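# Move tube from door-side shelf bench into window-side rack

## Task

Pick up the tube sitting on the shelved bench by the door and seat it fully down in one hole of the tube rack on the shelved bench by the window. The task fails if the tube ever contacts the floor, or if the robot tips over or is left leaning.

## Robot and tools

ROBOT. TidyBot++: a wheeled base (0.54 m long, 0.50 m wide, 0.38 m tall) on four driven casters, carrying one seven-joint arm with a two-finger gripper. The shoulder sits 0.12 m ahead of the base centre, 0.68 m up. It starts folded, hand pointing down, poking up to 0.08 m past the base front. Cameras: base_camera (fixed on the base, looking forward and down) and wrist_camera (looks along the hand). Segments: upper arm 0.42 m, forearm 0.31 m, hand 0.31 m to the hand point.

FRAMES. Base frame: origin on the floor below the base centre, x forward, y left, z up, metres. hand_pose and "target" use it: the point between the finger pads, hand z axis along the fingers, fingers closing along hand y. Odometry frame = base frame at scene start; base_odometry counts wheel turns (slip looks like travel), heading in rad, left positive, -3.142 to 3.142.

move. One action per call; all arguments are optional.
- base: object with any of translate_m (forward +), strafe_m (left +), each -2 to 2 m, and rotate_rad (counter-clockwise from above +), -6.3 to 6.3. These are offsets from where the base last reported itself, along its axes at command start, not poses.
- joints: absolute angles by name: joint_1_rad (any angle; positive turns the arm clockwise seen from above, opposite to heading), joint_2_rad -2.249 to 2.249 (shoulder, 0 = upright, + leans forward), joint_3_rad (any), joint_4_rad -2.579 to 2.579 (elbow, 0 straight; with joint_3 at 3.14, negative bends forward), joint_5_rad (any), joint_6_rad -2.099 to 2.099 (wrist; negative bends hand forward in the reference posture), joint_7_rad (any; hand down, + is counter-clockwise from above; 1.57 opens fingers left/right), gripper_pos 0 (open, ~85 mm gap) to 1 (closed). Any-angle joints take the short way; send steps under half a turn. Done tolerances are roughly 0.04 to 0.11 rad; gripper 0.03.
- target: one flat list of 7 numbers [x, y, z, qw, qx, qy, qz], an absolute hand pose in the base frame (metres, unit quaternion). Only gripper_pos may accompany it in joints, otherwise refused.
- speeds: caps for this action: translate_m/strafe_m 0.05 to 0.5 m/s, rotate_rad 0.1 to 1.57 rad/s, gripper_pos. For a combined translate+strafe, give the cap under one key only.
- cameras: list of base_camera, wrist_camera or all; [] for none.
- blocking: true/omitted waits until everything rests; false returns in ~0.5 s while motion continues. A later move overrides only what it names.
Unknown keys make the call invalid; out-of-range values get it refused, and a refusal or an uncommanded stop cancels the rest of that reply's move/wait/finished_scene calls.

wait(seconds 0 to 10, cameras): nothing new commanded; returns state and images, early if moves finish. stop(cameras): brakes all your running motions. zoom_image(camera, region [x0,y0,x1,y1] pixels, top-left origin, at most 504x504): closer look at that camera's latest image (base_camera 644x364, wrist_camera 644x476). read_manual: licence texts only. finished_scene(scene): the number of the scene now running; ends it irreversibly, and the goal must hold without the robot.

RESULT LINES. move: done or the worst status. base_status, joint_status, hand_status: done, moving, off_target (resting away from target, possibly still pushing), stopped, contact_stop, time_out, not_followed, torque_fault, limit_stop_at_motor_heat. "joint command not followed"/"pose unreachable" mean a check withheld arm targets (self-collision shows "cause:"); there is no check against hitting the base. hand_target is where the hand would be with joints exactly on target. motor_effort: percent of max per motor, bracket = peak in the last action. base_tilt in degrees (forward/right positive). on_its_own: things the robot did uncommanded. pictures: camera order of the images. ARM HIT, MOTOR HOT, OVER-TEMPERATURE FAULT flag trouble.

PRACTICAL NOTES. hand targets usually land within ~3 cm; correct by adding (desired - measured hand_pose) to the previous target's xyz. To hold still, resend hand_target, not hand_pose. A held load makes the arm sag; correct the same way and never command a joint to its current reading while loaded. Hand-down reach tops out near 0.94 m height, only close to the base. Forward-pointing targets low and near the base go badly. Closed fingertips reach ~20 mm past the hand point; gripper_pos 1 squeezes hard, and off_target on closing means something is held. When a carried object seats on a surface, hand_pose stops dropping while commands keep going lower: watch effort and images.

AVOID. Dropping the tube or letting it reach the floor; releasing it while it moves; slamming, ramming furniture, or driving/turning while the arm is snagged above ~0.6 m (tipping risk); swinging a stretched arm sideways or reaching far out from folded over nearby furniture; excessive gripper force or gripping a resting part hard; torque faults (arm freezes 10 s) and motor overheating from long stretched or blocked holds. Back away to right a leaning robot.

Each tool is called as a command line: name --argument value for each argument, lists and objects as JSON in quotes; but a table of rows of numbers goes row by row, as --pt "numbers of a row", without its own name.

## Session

move

Scene clock: 0.00 s.
base_odometry: x=+0.000 y=+0.000 heading=+0.000
base_tilt: forward=+0.1 right=+0.3
base_status: not commanded
joint_positions: joint_1_rad=-0.033 joint_2_rad=-0.370 joint_3_rad=+3.139 joint_4_rad=-2.551 joint_5_rad=-0.047 joint_6_rad=-0.863 joint_7_rad=+1.584 gripper_pos=+0.000
joint_status: not commanded
motor_effort: joint_1_rad=+0 joint_2_rad=-1 joint_3_rad=+0 joint_4_rad=+13 joint_5_rad=+0 joint_6_rad=+1 joint_7_rad=-1
hand_pose: x=+0.2544 y=+0.0171 z=+0.5844 quat_wxyz=(-0.019, +0.999, +0.010, +0.048) (m; base frame)
hand_target: x=+0.2536 y=+0.0171 z=+0.5839 quat_wxyz=(-0.019, +0.999, +0.010, +0.048) (m; base frame)
hand_status: not commanded
pictures: base_camera, wrist_camera
camera_calibration:
wrist_camera: T_world_to_cam=[[0.0249035, -0.999532, 0.0177369, -0.00958229], [-0.99562, -0.0263975, -0.0896834, 0.358512], [0.0901097, -0.0154258, -0.995812, 0.694939], [0, 0, 0, 1]] pos_world=[0.294559, 0.010606, 0.724351]

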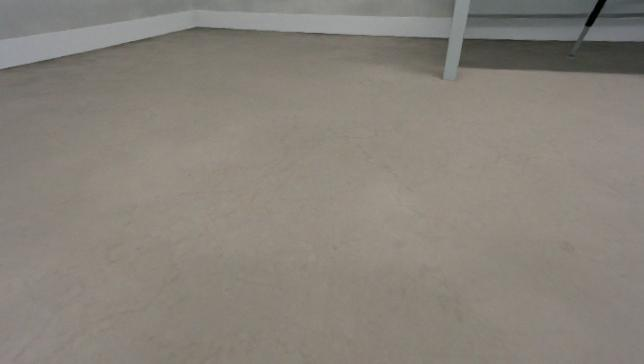

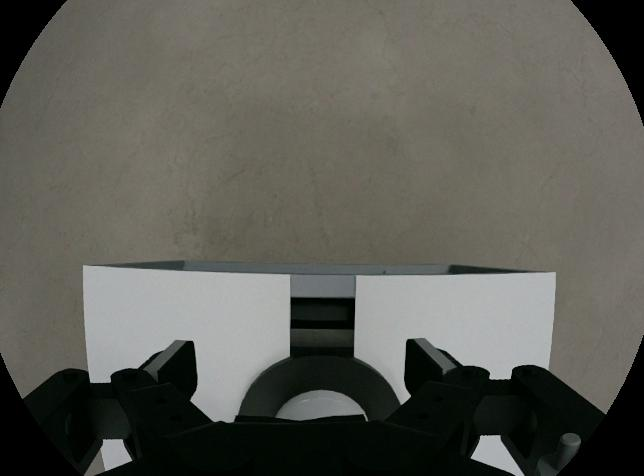

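move --joints '{"joint_1_rad": 0.0, "joint_2_rad": -0.313, "joint_3_rad": 3.158, "joint_4_rad": -2.528, "joint_5_rad": 0.0, "joint_6_rad": 0.55, "joint_7_rad": 1.5708}'

Scene clock: 5.80 s.
move: done
base_odometry: x=+0.000 y=+0.000 heading=+0.000
base_tilt: forward=+0.1 right=+0.2
base_status: not commanded
joint_positions: joint_1_rad=-0.014 joint_2_rad=-0.333 joint_3_rad=+3.140 joint_4_rad=-2.541 joint_5_rad=-0.041 joint_6_rad=+0.496 joint_7_rad=+1.584 gripper_pos=+0.000
joint_status: all done
motor_effort: joint_1_rad=-1(2) joint_2_rad=-6(7) joint_3_rad=+0(1) joint_4_rad=+18(18) joint_5_rad=+0(1) joint_6_rad=+9(10) joint_7_rad=-1(2)
hand_pose: x=+0.5422 y=+0.0016 z=+0.8488 quat_wxyz=(-0.005, +0.755, -0.009, +0.655) (m; base frame)
hand_target: x=+0.5509 y=-0.0063 z=+0.8641 quat_wxyz=(+0.003, +0.740, -0.007, +0.673) (m; base frame)
hand_status: not commanded
pictures: base_camera, wrist_camera
camera_calibration:
wrist_camera: T_world_to_cam=[[-0.0592034, -0.99824, -0.0033898, 0.0265999], [-0.148229, 0.0121491, -0.988878, 0.972052], [0.987179, -0.0580425, -0.148688, -0.273354], [0, 0, 0, 1]] pos_world=[0.415511, -0.00112266, 0.920687]

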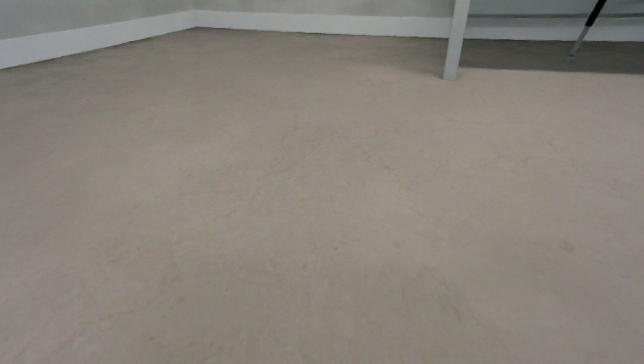

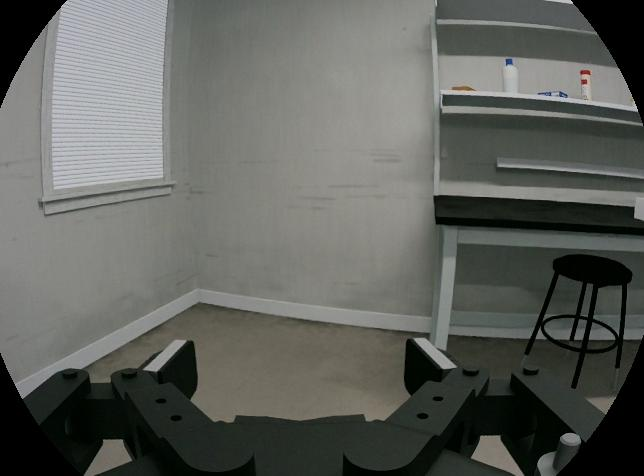

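move --joints '{"joint_1_rad": 1.0}' --cameras '["wrist_camera"]'

move --joints '{"joint_1_rad": 2.3}' --cameras '["wrist_camera"]'

move --joints '{"joint_1_rad": 3.6}' --cameras '["wrist_camera"]'

move --joints '{"joint_1_rad": 4.9}' --cameras '["wrist_camera"]'

Scene clock: 12.40 s.
move: done
base_odometry: x=+0.000 y=+0.000 heading=+0.000
base_tilt: forward=+0.1 right=+0.3
base_status: not commanded
joint_positions: joint_1_rad=+0.987 joint_2_rad=-0.333 joint_3_rad=+3.144 joint_4_rad=-2.541 joint_5_rad=-0.040 joint_6_rad=+0.496 joint_7_rad=+1.584 gripper_pos=+0.000
joint_status: all done
motor_effort: joint_1_rad=+0(1) joint_2_rad=-6(7) joint_3_rad=+0(1) joint_4_rad=+17(18) joint_5_rad=+0(1) joint_6_rad=+10(10) joint_7_rad=-1(2)
hand_pose: x=+0.3478 y=-0.3562 z=+0.8490 quat_wxyz=(+0.311, +0.657, -0.371, +0.577) (m; base frame)
hand_target: x=+0.3470 y=-0.3668 z=+0.8641 quat_wxyz=(+0.326, +0.645, -0.361, +0.589) (m; base frame)
hand_status: not commanded
pictures: wrist_camera
camera_calibration:
wrist_camera: T_world_to_cam=[[-0.873548, -0.486721, -0.00404622, 0.12385], [-0.0686048, 0.131351, -0.988959, 0.962601], [0.481879, -0.863626, -0.148132, -0.21378], [0, 0, 0, 1]] pos_world=[0.277244, -0.250784, 0.920806]

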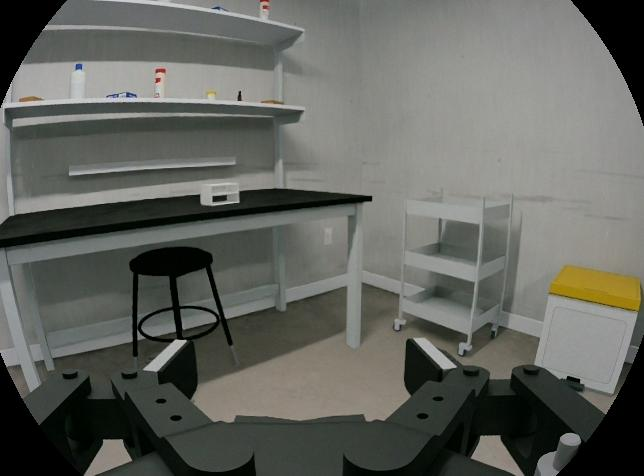

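Scene clock: 14.97 s.
move: done
base_odometry: x=+0.000 y=+0.000 heading=+0.000
base_tilt: forward=+0.1 right=+0.3
base_status: not commanded
joint_positions: joint_1_rad=+2.287 joint_2_rad=-0.333 joint_3_rad=+3.145 joint_4_rad=-2.541 joint_5_rad=-0.040 joint_6_rad=+0.496 joint_7_rad=+1.584 gripper_pos=+0.000
joint_status: all done
motor_effort: joint_1_rad=+0(2) joint_2_rad=-6(7) joint_3_rad=+0(1) joint_4_rad=+18(18) joint_5_rad=+0(1) joint_6_rad=+9(10) joint_7_rad=-1(2)
hand_pose: x=-0.1634 y=-0.3154 z=+0.8490 quat_wxyz=(+0.597, +0.298, -0.694, +0.271) (m; base frame)
hand_target: x=-0.1734 y=-0.3178 z=+0.8641 quat_wxyz=(+0.616, +0.295, -0.678, +0.272) (m; base frame)
hand_status: not commanded
pictures: wrist_camera
camera_calibration:
wrist_camera: T_world_to_cam=[[-0.701939, 0.712224, -0.00428199, 0.103535], [0.108362, 0.100851, -0.988983, 0.941551], [-0.703945, -0.69467, -0.147969, -0.0728367], [0, 0, 0, 1]] pos_world=[-0.080626, -0.219294, 0.920843]

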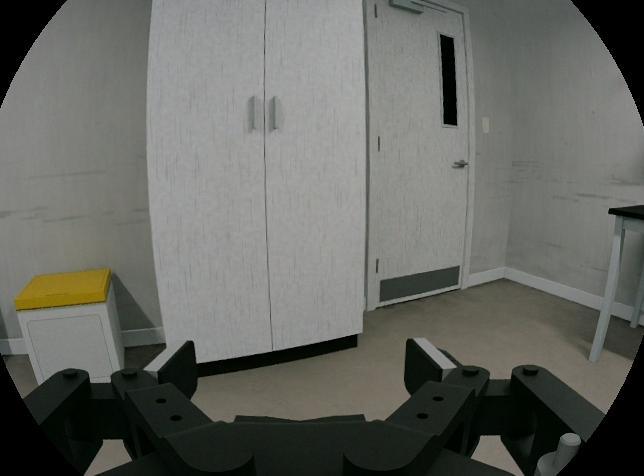

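Scene clock: 17.53 s.
move: done
base_odometry: x=+0.000 y=+0.000 heading=+0.000
base_tilt: forward=+0.1 right=+0.2
base_status: not commanded
joint_positions: joint_1_rad=+3.587 joint_2_rad=-0.333 joint_3_rad=+3.146 joint_4_rad=-2.541 joint_5_rad=-0.040 joint_6_rad=+0.497 joint_7_rad=+1.584 gripper_pos=+0.000
joint_status: all done
motor_effort: joint_1_rad=-1(2) joint_2_rad=-6(7) joint_3_rad=+0(1) joint_4_rad=+18(18) joint_5_rad=+0(1) joint_6_rad=+9(10) joint_7_rad=-2(2)
hand_pose: x=-0.2603 y=+0.1880 z=+0.8491 quat_wxyz=(+0.639, -0.182, -0.733, -0.146) (m; base frame)
hand_target: x=-0.2655 y=+0.1968 z=+0.8641 quat_wxyz=(+0.655, -0.175, -0.719, -0.156) (m; base frame)
hand_status: not commanded
pictures: wrist_camera
camera_calibration:
wrist_camera: T_world_to_cam=[[0.499, 0.866591, -0.00437173, -0.0393565], [0.125976, -0.0775284, -0.988999, 0.939461], [-0.857397, 0.49296, -0.147856, -0.0546913], [0, 0, 0, 1]] pos_world=[-0.145602, 0.133902, 0.920867]

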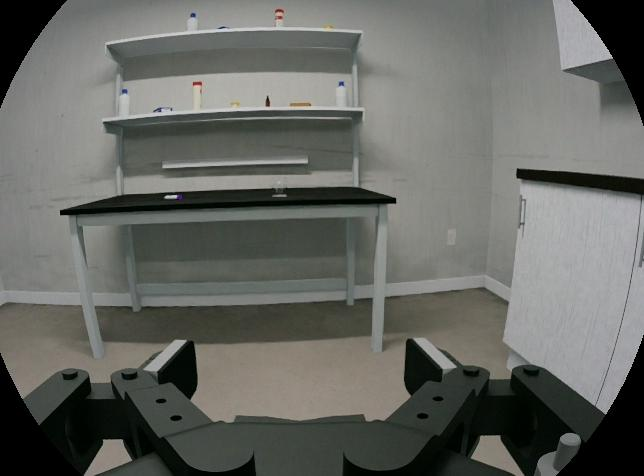

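Scene clock: 20.10 s.
move: done
base_odometry: x=+0.000 y=+0.000 heading=+0.000
base_tilt: forward=+0.1 right=+0.2
base_status: not commanded
joint_positions: joint_1_rad=+4.887 joint_2_rad=-0.333 joint_3_rad=+3.146 joint_4_rad=-2.541 joint_5_rad=-0.040 joint_6_rad=+0.497 joint_7_rad=+1.584 gripper_pos=+0.000
joint_status: all done
motor_effort: joint_1_rad=+0(2) joint_2_rad=-6(7) joint_3_rad=+0(1) joint_4_rad=+18(18) joint_5_rad=+0(1) joint_6_rad=+10(10) joint_7_rad=-1(2)
hand_pose: x=+0.1989 y=+0.4158 z=+0.8491 quat_wxyz=(+0.421, -0.589, -0.473, -0.503) (m; base frame)
hand_target: x=+0.2057 y=+0.4231 z=+0.8641 quat_wxyz=(+0.427, -0.574, -0.466, -0.521) (m; base frame)
hand_status: not commanded
pictures: wrist_camera
camera_calibration:
wrist_camera: T_world_to_cam=[[0.968416, -0.2493, -0.00441742, -0.0952118], [-0.0410481, -0.141928, -0.989026, 0.959342], [0.245937, 0.95797, -0.147679, -0.186156], [0, 0, 0, 1]] pos_world=[0.177367, 0.290753, 0.920902]

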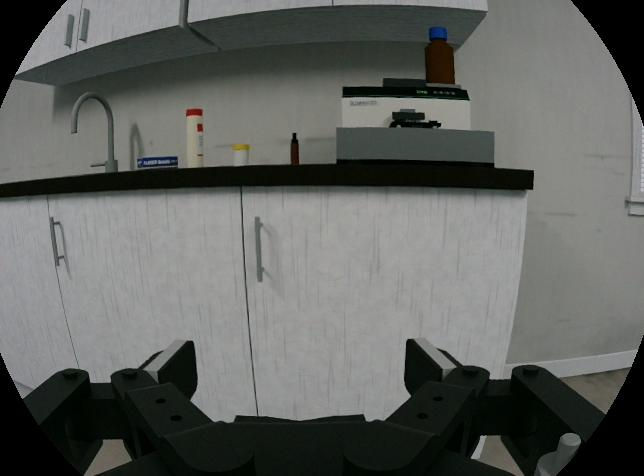

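move --base '{"translate_m": -1.28, "strafe_m": 0.35, "rotate_rad": 2.79}' --speeds '{"rotate_rad": 1.0}' --joints '{"joint_1_rad": 0.0}'

Scene clock: 50.87 s.
move: done
base_odometry: x=-1.280 y=+0.350 heading=+2.790
base_tilt: forward=+0.1 right=+0.2
base_status: done
joint_positions: joint_1_rad=+6.272 joint_2_rad=-0.327 joint_3_rad=+3.148 joint_4_rad=-2.541 joint_5_rad=-0.038 joint_6_rad=+0.498 joint_7_rad=+1.584 gripper_pos=+0.000
joint_status: all done
motor_effort: joint_1_rad=+0(2) joint_2_rad=-7(8) joint_3_rad=+0(1) joint_4_rad=+17(18) joint_5_rad=+0(1) joint_6_rad=+9(10) joint_7_rad=+0(2)
hand_pose: x=+0.5436 y=-0.0022 z=+0.8466 quat_wxyz=(+0.002, -0.757, +0.012, -0.654) (m; base frame)
hand_target: x=+0.5509 y=-0.0063 z=+0.8641 quat_wxyz=(-0.003, -0.740, +0.007, -0.673) (m; base frame)
hand_status: not commanded
pictures: base_camera, wrist_camera
camera_calibration:
wrist_camera: T_world_to_cam=[[-0.0668181, -0.99776, -0.00330033, 0.0268767], [-0.152711, 0.0134954, -0.988179, 0.971978], [0.986009, -0.0655242, -0.153271, -0.270728], [0, 0, 0, 1]] pos_world=[0.417169, -0.00404004, 0.919082]

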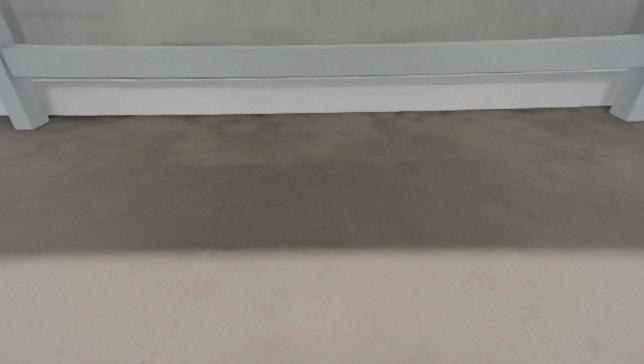

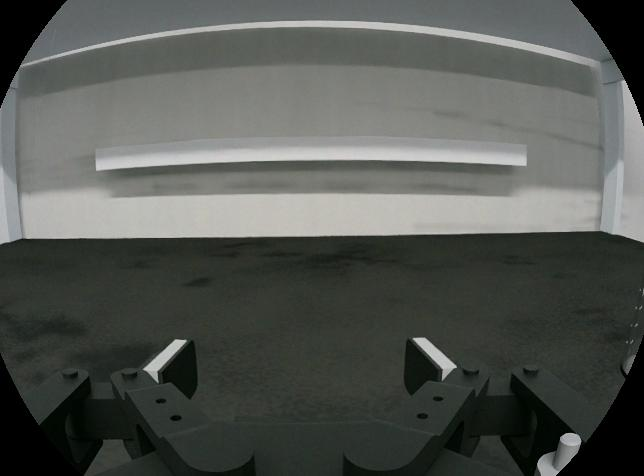

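move --base '{"translate_m": -0.5}' --cameras '["wrist_camera"]'

zoom_image --camera "wrist_camera" --region '[440, 200, 600, 320]'

zoom_image --camera "wrist_camera" --region '[40, 200, 200, 320]'

Scene clock: 65.63 s.
move: done
base_odometry: x=-0.810 y=+0.178 heading=+2.791
base_tilt: forward=+0.1 right=+0.3
base_status: done
joint_positions: joint_1_rad=+6.272 joint_2_rad=-0.324 joint_3_rad=+3.148 joint_4_rad=-2.541 joint_5_rad=-0.038 joint_6_rad=+0.499 joint_7_rad=+1.584 gripper_pos=+0.000
joint_status: not commanded
motor_effort: joint_1_rad=+0(1) joint_2_rad=-7(9) joint_3_rad=+0(1) joint_4_rad=+18(18) joint_5_rad=+0(1) joint_6_rad=+9(10) joint_7_rad=+0(2)
hand_pose: x=+0.5441 y=-0.0025 z=+0.8457 quat_wxyz=(+0.002, -0.757, +0.012, -0.653) (m; base frame)
hand_target: x=+0.5509 y=-0.0063 z=+0.8641 quat_wxyz=(-0.003, -0.740, +0.007, -0.673) (m; base frame)
hand_status: not commanded
pictures: wrist_camera
camera_calibration:
wrist_camera: T_world_to_cam=[[-0.0673599, -0.997724, -0.00312697, 0.0268407], [-0.154465, 0.0135247, -0.987906, 0.971916], [0.985699, -0.0660622, -0.155025, -0.269778], [0, 0, 0, 1]] pos_world=[0.417855, -0.00418741, 0.918423]

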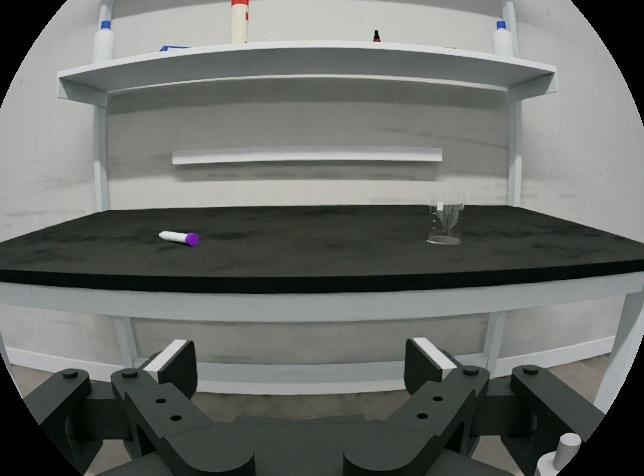

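Scaled by 3.150.

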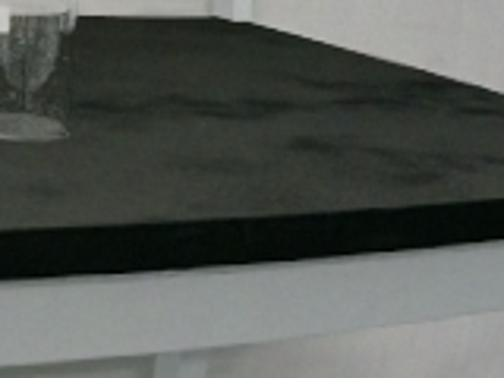

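Scaled by 3.150.

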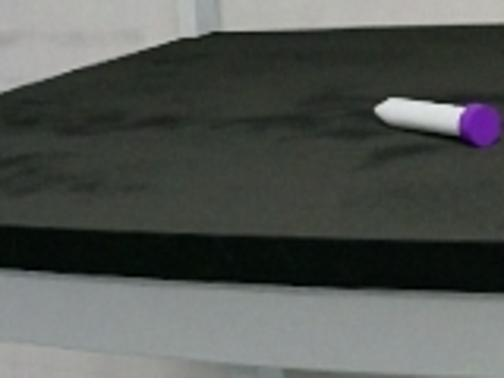

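move --base '{"translate_m": 0.61, "strafe_m": -0.54, "rotate_rad": 1.012}' --joints '{"joint_1_rad": 0.0, "joint_2_rad": -0.025, "joint_4_rad": -1.213, "joint_6_rad": -1.168}' --cameras '["wrist_camera"]'

zoom_image --camera "wrist_camera" --region '[220, 160, 420, 310]'

Scene clock: 231.70 s.
move: done
base_odometry: x=-1.198 y=+0.895 heading=-2.480
base_tilt: forward=+0.1 right=+0.3
base_status: done
joint_positions: joint_1_rad=+6.282 joint_2_rad=-0.054 joint_3_rad=+3.155 joint_4_rad=-1.235 joint_5_rad=-0.034 joint_6_rad=-1.107 joint_7_rad=+1.584 gripper_pos=+0.000
joint_status: all done
motor_effort: joint_1_rad=+0(2) joint_2_rad=-17(18) joint_3_rad=+0(2) joint_4_rad=+18(21) joint_5_rad=+0(2) joint_6_rad=+7(11) joint_7_rad=-1(2)
hand_pose: x=+0.6220 y=+0.0042 z=+1.0167 quat_wxyz=(+0.012, -0.910, +0.000, -0.414) (m; base frame)
hand_target: x=+0.6204 y=-0.0070 z=+0.9998 quat_wxyz=(-0.003, -0.924, +0.008, -0.383) (m; base frame)
hand_status: not commanded
pictures: wrist_camera
camera_calibration:
wrist_camera: T_world_to_cam=[[-0.0256457, -0.999479, 0.019609, -0.00980747], [-0.6633, 0.00233766, -0.74835, 1.22576], [0.747914, -0.0321986, -0.663014, 0.344679], [0, 0, 0, 1]] pos_world=[0.555003, -0.00156956, 1.14602]

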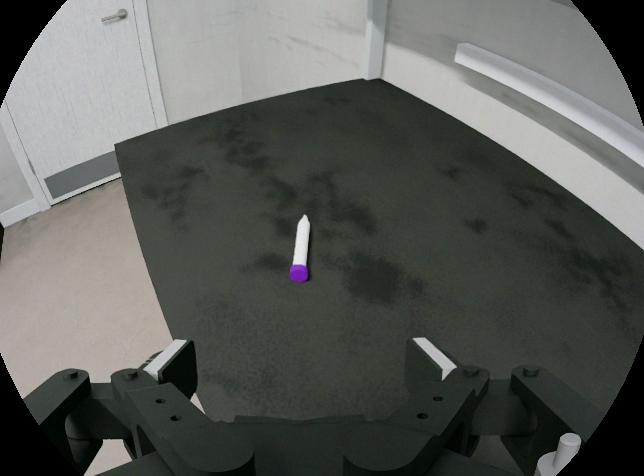

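Scaled by 2.520.

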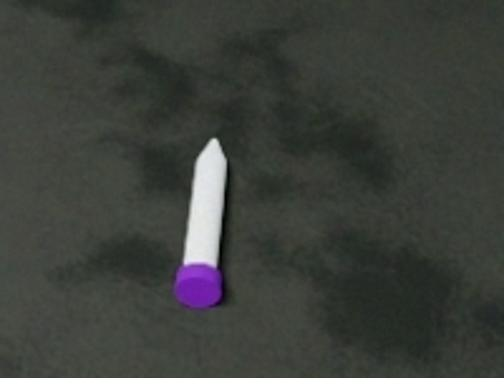

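move --base '{"translate_m": 0.207, "strafe_m": 0.049, "rotate_rad": -0.062}' --speeds '{"translate_m": 0.3}' --joints '{"joint_1_rad": 0.0, "joint_2_rad": 0.02, "joint_3_rad": 3.15, "joint_4_rad": -1.635, "joint_5_rad": 0.03, "joint_6_rad": -0.70, "joint_7_rad": 4.7}' --cameras '["wrist_camera"]'

zoom_image --camera "wrist_camera" --region '[200, 280, 410, 440]'

Scene clock: 309.23 s.
move: done
base_odometry: x=-1.331 y=+0.729 heading=-2.542
base_tilt: forward=+0.1 right=+0.2
base_status: done
joint_positions: joint_1_rad=+6.287 joint_2_rad=-0.007 joint_3_rad=+3.159 joint_4_rad=-1.606 joint_5_rad=-0.012 joint_6_rad=-0.753 joint_7_rad=+4.643 gripper_pos=+0.000
joint_status: all done
motor_effort: joint_1_rad=+0(2) joint_2_rad=-19(22) joint_3_rad=+0(2) joint_4_rad=+19(20) joint_5_rad=+0(2) joint_6_rad=+7(8) joint_7_rad=-1(2)
hand_pose: x=+0.6516 y=-0.0072 z=+0.8744 quat_wxyz=(-0.384, -0.044, -0.922, -0.015) (m; base frame)
hand_target: x=+0.6611 y=-0.0092 z=+0.8563 quat_wxyz=(-0.383, -0.003, -0.924, +0.013) (m; base frame)
hand_status: not commanded
pictures: wrist_camera
camera_calibration:
wrist_camera: T_world_to_cam=[[0.0262022, 0.995321, 0.0929979, -0.101212], [0.695796, -0.0849547, 0.713197, -1.02526], [0.717761, 0.0460203, -0.694767, 0.275827], [0, 0, 0, 1]] pos_world=[0.518045, 0.000943958, 0.93226]

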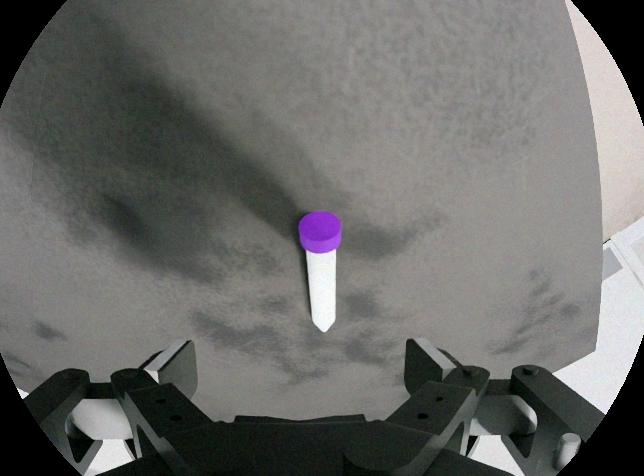

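Scaled by 2.400.

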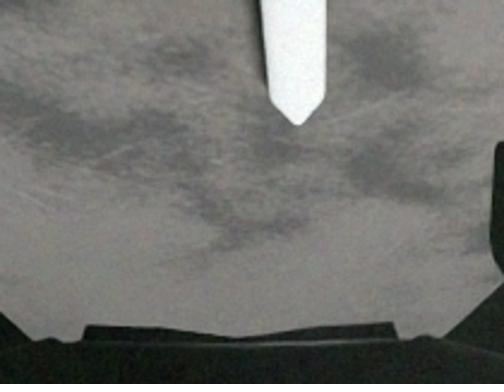

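zoom_image --camera "wrist_camera" --region '[270, 195, 380, 345]'

Scaled by 3.360.

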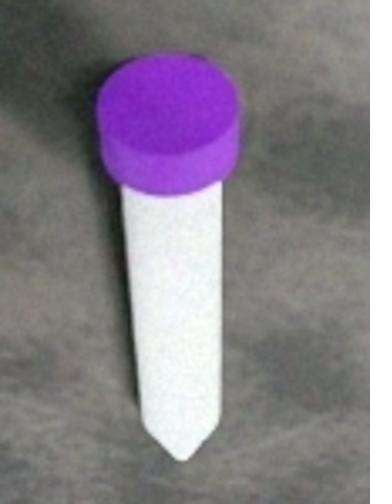

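move --base '{"strafe_m": 0.0148}' --speeds '{"strafe_m": 0.1}' --joints '{"joint_2_rad": 0.042, "joint_4_rad": -1.718, "joint_6_rad": -0.60, "joint_7_rad": 4.77}' --cameras '["wrist_camera"]'

zoom_image --camera "wrist_camera" --region '[200, 200, 410, 420]'

Scene clock: 337.07 s.
move: done
base_odometry: x=-1.323 y=+0.717 heading=-2.542
base_tilt: forward=+0.1 right=+0.3
base_status: done
joint_positions: joint_1_rad=+6.283 joint_2_rad=+0.020 joint_3_rad=+3.155 joint_4_rad=-1.691 joint_5_rad=-0.009 joint_6_rad=-0.653 joint_7_rad=+4.712 gripper_pos=+0.000
joint_status: all done
motor_effort: joint_1_rad=+0(2) joint_2_rad=-20(21) joint_3_rad=+0(2) joint_4_rad=+19(21) joint_5_rad=+0(1) joint_6_rad=+6(7) joint_7_rad=+0(2)
hand_pose: x=+0.6573 y=-0.0039 z=+0.8369 quat_wxyz=(-0.379, -0.009, -0.925, -0.001) (m; base frame)
hand_target: x=+0.6648 y=-0.0085 z=+0.8222 quat_wxyz=(-0.380, +0.031, -0.924, +0.025) (m; base frame)
hand_status: not commanded
pictures: wrist_camera
camera_calibration:
wrist_camera: T_world_to_cam=[[-0.0286547, 0.998736, 0.0413011, -0.021816], [0.706741, -0.00897694, 0.707415, -1.00419], [0.706891, 0.04946, -0.705591, 0.261723], [0, 0, 0, 1]] pos_world=[0.52407, -0.000170993, 0.895952]

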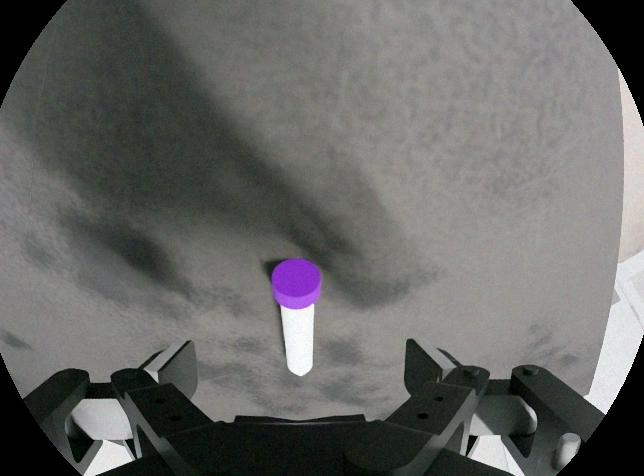

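Scaled by 2.291.

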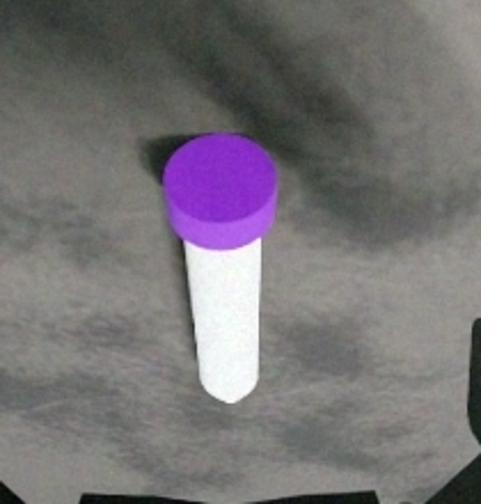

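move --joints '{"joint_2_rad": 0.052, "joint_4_rad": -1.794, "joint_6_rad": -0.507, "gripper_pos": 0.5}' --cameras '["wrist_camera"]'

zoom_image --camera "wrist_camera" --region '[200, 240, 410, 440]'

Scene clock: 351.03 s.
move: done
base_odometry: x=-1.323 y=+0.717 heading=-2.542
base_tilt: forward=+0.1 right=+0.2
base_status: not commanded
joint_positions: joint_1_rad=+6.283 joint_2_rad=+0.028 joint_3_rad=+3.155 joint_4_rad=-1.767 joint_5_rad=-0.009 joint_6_rad=-0.559 joint_7_rad=+4.712 gripper_pos=+0.500
joint_status: all done
motor_effort: joint_1_rad=+0(1) joint_2_rad=-19(21) joint_3_rad=+0(1) joint_4_rad=+19(21) joint_5_rad=+0(1) joint_6_rad=+7(8) joint_7_rad=-1(2)
hand_pose: x=+0.6578 y=-0.0041 z=+0.8127 quat_wxyz=(-0.383, -0.009, -0.924, -0.001) (m; base frame)
hand_target: x=+0.6643 y=-0.0077 z=+0.7972 quat_wxyz=(-0.383, +0.032, -0.923, +0.025) (m; base frame)
hand_status: not commanded
pictures: wrist_camera
camera_calibration:
wrist_camera: T_world_to_cam=[[-0.0285714, 0.99878, 0.0402846, -0.019813], [0.700446, -0.0087471, 0.713652, -0.988435], [0.713134, 0.0486072, -0.699341, 0.235079], [0, 0, 0, 1]] pos_world=[0.524136, -0.000283711, 0.870598]

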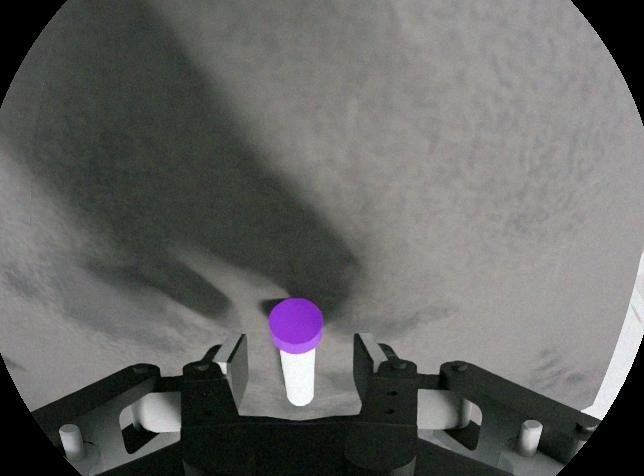

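Scaled by 2.400.

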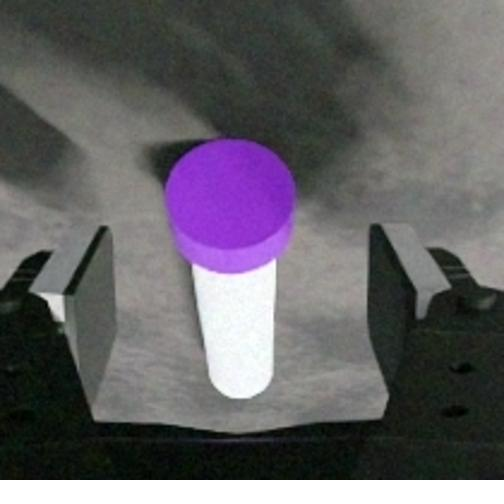

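move --joints '{"joint_2_rad": 0.0765, "joint_4_rad": -1.794, "joint_6_rad": -0.486}' --cameras '["wrist_camera"]'

zoom_image --camera "wrist_camera" --region '[200, 240, 410, 440]'

Scene clock: 381.30 s.
move: done
base_odometry: x=-1.323 y=+0.717 heading=-2.542
base_tilt: forward=+0.1 right=+0.2
base_status: not commanded
joint_positions: joint_1_rad=+6.283 joint_2_rad=+0.051 joint_3_rad=+3.155 joint_4_rad=-1.767 joint_5_rad=-0.009 joint_6_rad=-0.536 joint_7_rad=+4.713 gripper_pos=+0.500
joint_status: all done
motor_effort: joint_1_rad=+0(1) joint_2_rad=-20(22) joint_3_rad=+0(1) joint_4_rad=+19(20) joint_5_rad=+0(1) joint_6_rad=+6(7) joint_7_rad=-1(1)
hand_pose: x=+0.6659 y=-0.0043 z=+0.8052 quat_wxyz=(-0.383, -0.009, -0.924, -0.001) (m; base frame)
hand_target: x=+0.6716 y=-0.0076 z=+0.7884 quat_wxyz=(-0.382, +0.032, -0.923, +0.024) (m; base frame)
hand_status: not commanded
pictures: wrist_camera
camera_calibration:
wrist_camera: T_world_to_cam=[[-0.0284588, 0.9988, 0.0398487, -0.0188848], [0.700526, -0.00850914, 0.713576, -0.988684], [0.713059, 0.0482225, -0.699444, 0.224233], [0, 0, 0, 1]] pos_world=[0.53217, -0.000363801, 0.863092]

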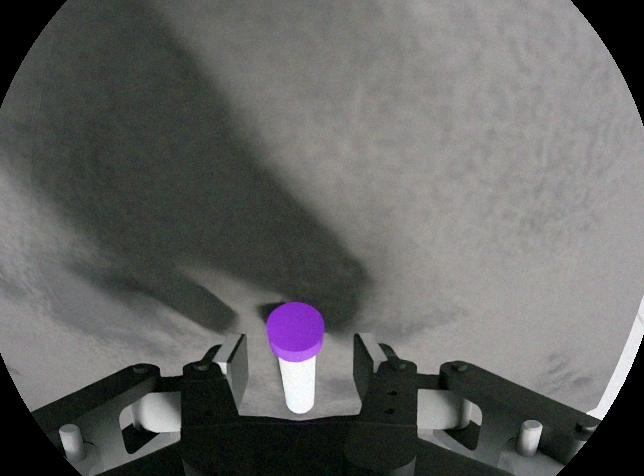

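Scaled by 2.400.

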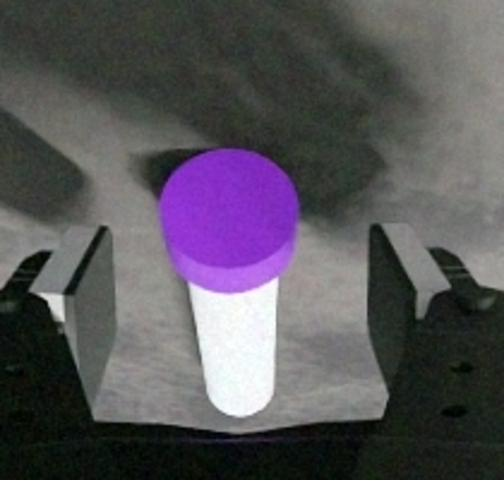

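move --joints '{"gripper_pos": 0.84}' --cameras '["wrist_camera"]'

zoom_image --camera "wrist_camera" --region '[200, 240, 410, 440]'

Scene clock: 400.63 s.
move: done
base_odometry: x=-1.323 y=+0.717 heading=-2.542
base_tilt: forward=+0.1 right=+0.3
base_status: not commanded
joint_positions: joint_1_rad=+6.283 joint_2_rad=+0.051 joint_3_rad=+3.155 joint_4_rad=-1.767 joint_5_rad=-0.009 joint_6_rad=-0.533 joint_7_rad=+4.713 gripper_pos=+0.818
joint_status: all done
motor_effort: joint_1_rad=+0(1) joint_2_rad=-19(20) joint_3_rad=-1(1) joint_4_rad=+18(19) joint_5_rad=+0(1) joint_6_rad=+6(7) joint_7_rad=-1(2)
hand_pose: x=+0.6665 y=-0.0043 z=+0.8057 quat_wxyz=(-0.385, -0.009, -0.923, -0.001) (m; base frame)
hand_target: x=+0.6716 y=-0.0076 z=+0.7884 quat_wxyz=(-0.382, +0.032, -0.923, +0.024) (m; base frame)
hand_status: not commanded
pictures: wrist_camera
camera_calibration:
wrist_camera: T_world_to_cam=[[-0.0286296, 0.998804, 0.0396397, -0.0185909], [0.698565, -0.00837243, 0.715497, -0.989773], [0.714973, 0.0481753, -0.69749, 0.221304], [0, 0, 0, 1]] pos_world=[0.532662, -0.000379554, 0.863274]

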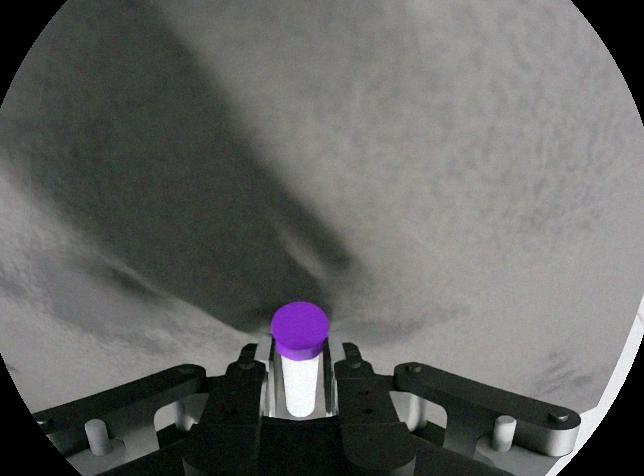

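Scaled by 2.400.

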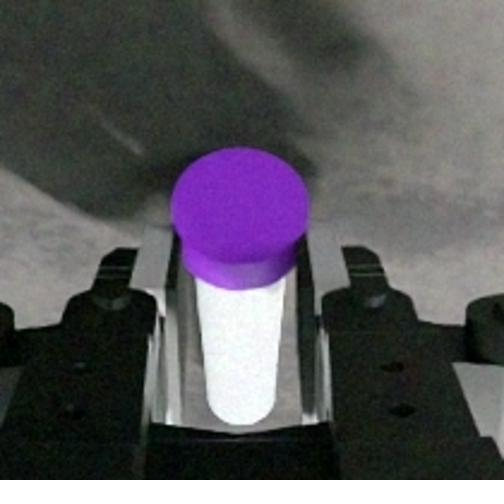

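move --joints '{"gripper_pos": 0.87}' --cameras '[]'

move --joints '{"joint_2_rad": 0.0, "joint_4_rad": -1.634, "joint_6_rad": -0.732}' --cameras '["wrist_camera"]'

zoom_image --camera "wrist_camera" --region '[200, 240, 410, 440]'

Scene clock: 411.83 s.
move: off_target
base_odometry: x=-1.323 y=+0.717 heading=-2.542
base_tilt: forward=+0.1 right=+0.3
base_status: not commanded
joint_positions: joint_1_rad=+6.283 joint_2_rad=+0.051 joint_3_rad=+3.155 joint_4_rad=-1.767 joint_5_rad=-0.009 joint_6_rad=-0.533 joint_7_rad=+4.713 gripper_pos=+0.820
joint_status: gripper_pos off_target (ended at +0.820, target +0.870)
motor_effort: joint_1_rad=-1(1) joint_2_rad=-18(20) joint_3_rad=+0(1) joint_4_rad=+18(18) joint_5_rad=-1(1) joint_6_rad=+6(6) joint_7_rad=-1(2)
hand_pose: x=+0.6665 y=-0.0043 z=+0.8058 quat_wxyz=(-0.385, -0.009, -0.923, -0.001) (m; base frame)
hand_target: x=+0.6716 y=-0.0076 z=+0.7884 quat_wxyz=(-0.382, +0.032, -0.923, +0.024) (m; base frame)
hand_status: not commanded
pictures: none
No camera images: "cameras" was empty.

Scene clock: 412.93 s.
move: done
base_odometry: x=-1.323 y=+0.717 heading=-2.542
base_tilt: forward=+0.1 right=+0.3
base_status: not commanded
joint_positions: joint_1_rad=+6.283 joint_2_rad=+0.026 joint_3_rad=+3.155 joint_4_rad=-1.651 joint_5_rad=-0.009 joint_6_rad=-0.674 joint_7_rad=+4.713 gripper_pos=+0.820
joint_status: all done
motor_effort: joint_1_rad=-1(1) joint_2_rad=-20(22) joint_3_rad=+0(1) joint_4_rad=+19(20) joint_5_rad=+0(1) joint_6_rad=+7(7) joint_7_rad=-1(1)
hand_pose: x=+0.6639 y=-0.0039 z=+0.8497 quat_wxyz=(-0.385, -0.008, -0.923, -0.001) (m; base frame)
hand_target: x=+0.6507 y=-0.0094 z=+0.8605 quat_wxyz=(-0.377, +0.029, -0.925, +0.026) (m; base frame)
hand_status: not commanded
pictures: wrist_camera
camera_calibration:
wrist_camera: T_world_to_cam=[[-0.029925, 0.998745, 0.0401545, -0.0203194], [0.698654, -0.00782979, 0.715417, -1.01935], [0.714833, 0.049463, -0.697543, 0.253973], [0, 0, 0, 1]] pos_world=[0.530018, -0.000249682, 0.907234]

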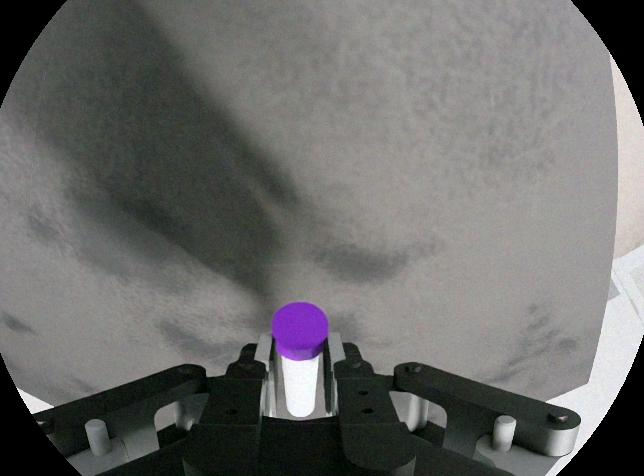

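Scaled by 2.400.

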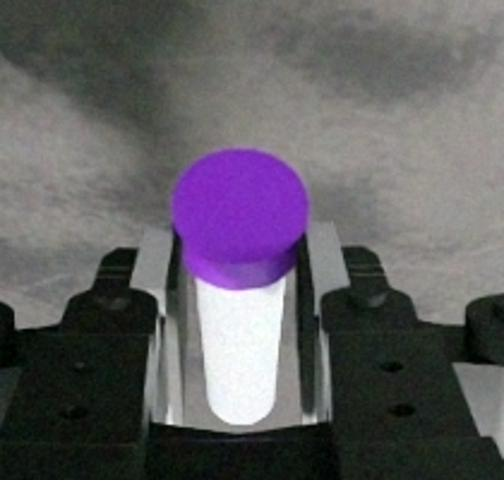

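move --base '{"translate_m": -0.233, "strafe_m": 0.325}' --joints '{"joint_2_rad": -0.04, "joint_4_rad": -1.054, "joint_6_rad": -1.389, "joint_7_rad": 3.1}' --cameras '["wrist_camera"]'

move --base '{"translate_m": -0.067, "strafe_m": 1.74, "rotate_rad": 2.167}' --speeds '{"rotate_rad": 1.0}' --joints '{"joint_7_rad": 1.5708}' --cameras '["wrist_camera", "base_camera"]'

Scene clock: 531.53 s.
move: done
base_odometry: x=-0.947 y=+0.580 heading=-2.542
base_tilt: forward=+0.0 right=+0.2
base_status: done
joint_positions: joint_1_rad=+6.281 joint_2_rad=-0.020 joint_3_rad=+3.153 joint_4_rad=-1.073 joint_5_rad=-0.008 joint_6_rad=-1.330 joint_7_rad=+3.161 gripper_pos=+0.820
joint_status: all done
motor_effort: joint_1_rad=+0(2) joint_2_rad=-17(23) joint_3_rad=+0(2) joint_4_rad=+18(21) joint_5_rad=+0(1) joint_6_rad=+6(7) joint_7_rad=-1(2)
hand_pose: x=+0.5981 y=-0.0006 z=+1.0321 quat_wxyz=(-0.263, -0.653, -0.660, -0.261) (m; base frame)
hand_target: x=+0.5786 y=-0.0118 z=+1.0383 quat_wxyz=(-0.261, -0.678, -0.641, -0.249) (m; base frame)
hand_status: not commanded
pictures: wrist_camera
camera_calibration:
wrist_camera: T_world_to_cam=[[0.687802, 0.0186057, 0.72566, -1.17033], [0.00916509, -0.999814, 0.0169479, 0.0288074], [0.72584, -0.00500609, -0.687845, 0.411444], [0, 0, 0, 1]] pos_world=[0.506047, 0.0526365, 1.13178]

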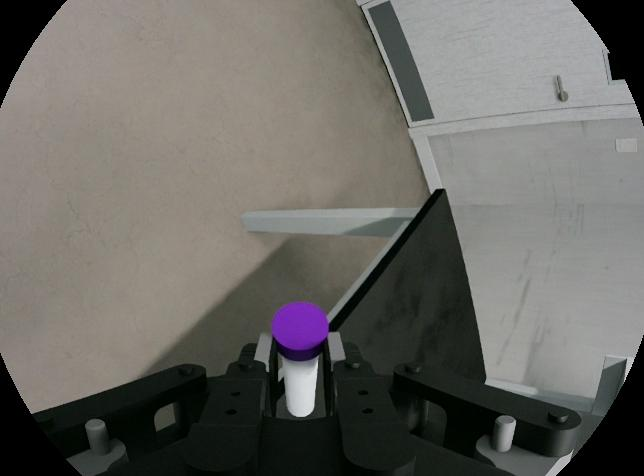

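Scene clock: 536.40 s.
move: done
base_odometry: x=+0.090 y=-0.820 heading=-0.375
base_tilt: forward=+0.1 right=+0.3
base_status: done
joint_positions: joint_1_rad=+6.286 joint_2_rad=-0.024 joint_3_rad=+3.155 joint_4_rad=-1.073 joint_5_rad=+0.001 joint_6_rad=-1.334 joint_7_rad=+1.628 gripper_pos=+0.820
joint_status: all done
motor_effort: joint_1_rad=+0(4) joint_2_rad=-17(20) joint_3_rad=+0(4) joint_4_rad=+18(18) joint_5_rad=+0(2) joint_6_rad=+7(7) joint_7_rad=-1(2)
hand_pose: x=+0.5958 y=-0.0066 z=+1.0333 quat_wxyz=(-0.014, -0.929, -0.019, -0.370) (m; base frame)
hand_target: x=+0.5786 y=-0.0118 z=+1.0383 quat_wxyz=(-0.016, -0.932, +0.007, -0.361) (m; base frame)
hand_status: not commanded
pictures: base_camera, wrist_camera
camera_calibration:
wrist_camera: T_world_to_cam=[[-0.00573321, -0.996412, 0.084441, -0.10044], [-0.730294, -0.0535122, -0.681034, 1.19081], [0.683109, -0.0655713, -0.727367, 0.479769], [0, 0, 0, 1]] pos_world=[0.541333, -0.00489713, 1.16843]

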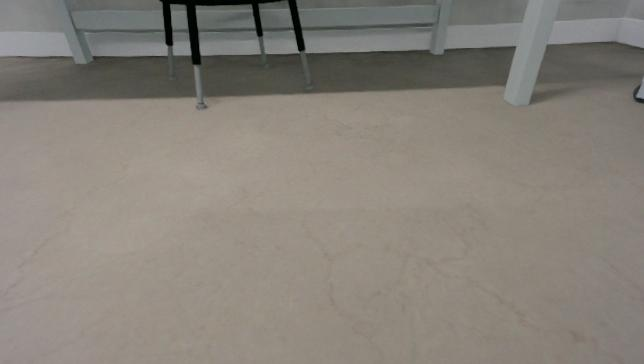

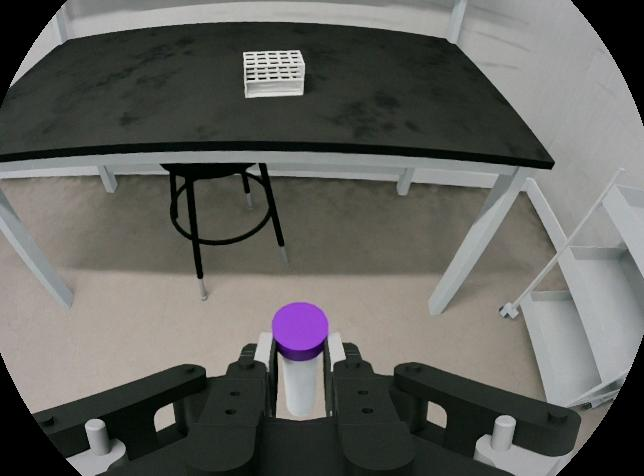

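move --joints '{"joint_7_rad": 1.51}' --cameras '["base_camera", "wrist_camera"]'

zoom_image --camera "wrist_camera" --region '[200, 20, 360, 130]'

Scene clock: 560.80 s.
move: done
base_odometry: x=+0.090 y=-0.820 heading=-0.375
base_tilt: forward=+0.0 right=+0.2
base_status: not commanded
joint_positions: joint_1_rad=+6.286 joint_2_rad=-0.024 joint_3_rad=+3.155 joint_4_rad=-1.073 joint_5_rad=+0.001 joint_6_rad=-1.334 joint_7_rad=+1.556 gripper_pos=+0.820
joint_status: all done
motor_effort: joint_1_rad=+0(1) joint_2_rad=-16(17) joint_3_rad=+0(1) joint_4_rad=+18(18) joint_5_rad=+1(1) joint_6_rad=+7(7) joint_7_rad=+0(2)
hand_pose: x=+0.5958 y=-0.0066 z=+1.0333 quat_wxyz=(-0.001, -0.929, +0.014, -0.370) (m; base frame)
hand_target: x=+0.5786 y=-0.0118 z=+1.0383 quat_wxyz=(-0.005, -0.932, +0.035, -0.361) (m; base frame)
hand_status: not commanded
pictures: base_camera, wrist_camera
camera_calibration:
wrist_camera: T_world_to_cam=[[-0.0576037, -0.997716, 0.0352738, -0.0187414], [-0.730634, 0.018053, -0.682531, 1.19303], [0.680335, -0.0650886, -0.730005, 0.484151], [0, 0, 0, 1]] pos_world=[0.541207, -0.00872377, 1.16838]

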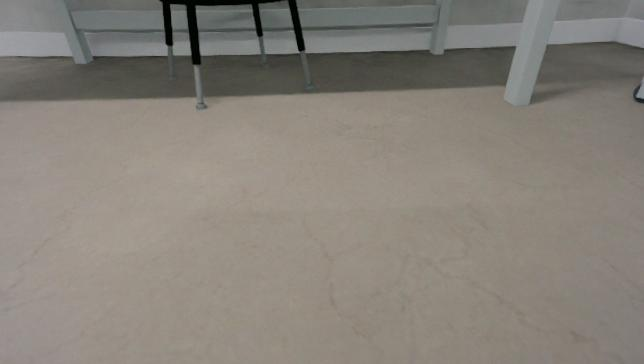

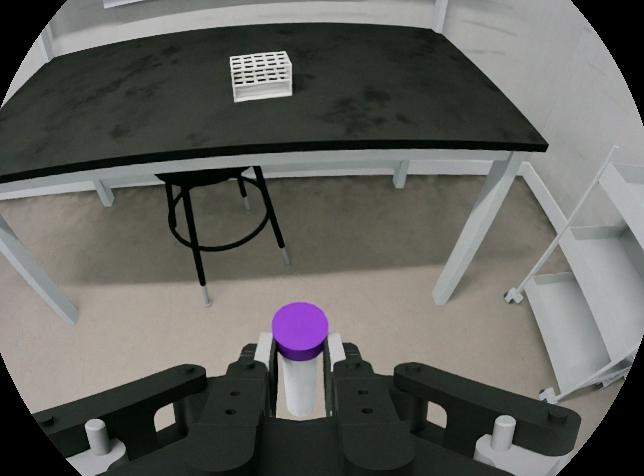

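Scaled by 3.150.

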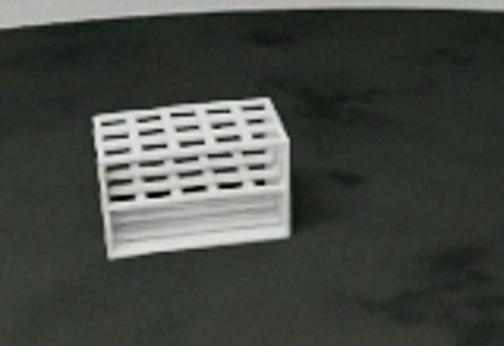

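zoom_image --camera "wrist_camera" --region '[0, 130, 160, 200]'

zoom_image --camera "wrist_camera" --region '[400, 110, 560, 180]'

Scaled by 3.150.

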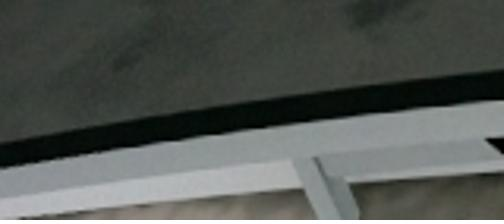

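Scaled by 3.150.

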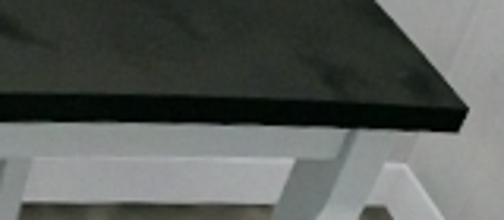

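move --base '{"translate_m": 0.655, "rotate_rad": 0.1}' --speeds '{"translate_m": 0.3}' --cameras '["base_camera", "wrist_camera"]'

zoom_image --camera "wrist_camera" --region '[200, 220, 420, 440]'

Scene clock: 638.13 s.
move: done
base_odometry: x=+0.699 y=-1.060 heading=-0.275
base_tilt: forward=+0.0 right=+0.3
base_status: done
joint_positions: joint_1_rad=+6.281 joint_2_rad=-0.029 joint_3_rad=+3.150 joint_4_rad=-1.073 joint_5_rad=+0.002 joint_6_rad=-1.335 joint_7_rad=+1.556 gripper_pos=+0.820
joint_status: not commanded
motor_effort: joint_1_rad=+0(3) joint_2_rad=-16(20) joint_3_rad=+0(2) joint_4_rad=+18(18) joint_5_rad=+0(1) joint_6_rad=+6(7) joint_7_rad=-1(2)
hand_pose: x=+0.5939 y=-0.0022 z=+1.0354 quat_wxyz=(+0.001, -0.928, +0.010, -0.372) (m; base frame)
hand_target: x=+0.5786 y=-0.0118 z=+1.0383 quat_wxyz=(-0.005, -0.932, +0.035, -0.361) (m; base frame)
hand_status: not commanded
pictures: base_camera, wrist_camera
camera_calibration:
wrist_camera: T_world_to_cam=[[-0.048745, -0.998186, 0.0353269, -0.0198604], [-0.728143, 0.0113031, -0.685332, 1.19442], [0.68369, -0.0591296, -0.727373, 0.482607], [0, 0, 0, 1]] pos_world=[0.538789, -0.00478881, 1.17031]

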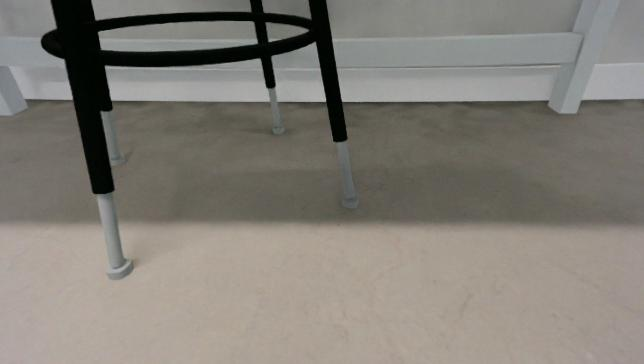

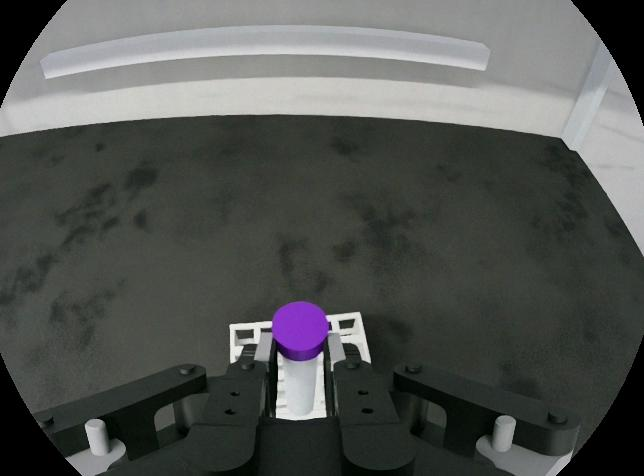

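Scaled by 2.291.

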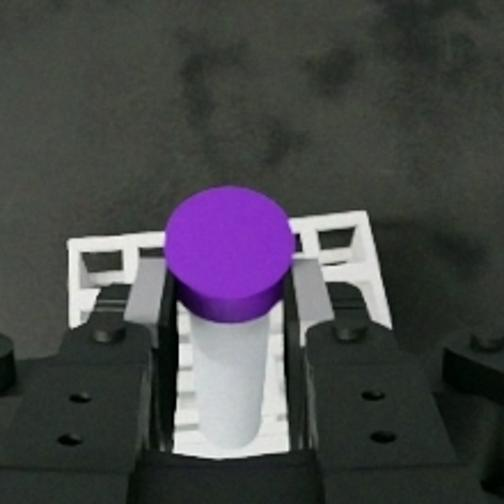

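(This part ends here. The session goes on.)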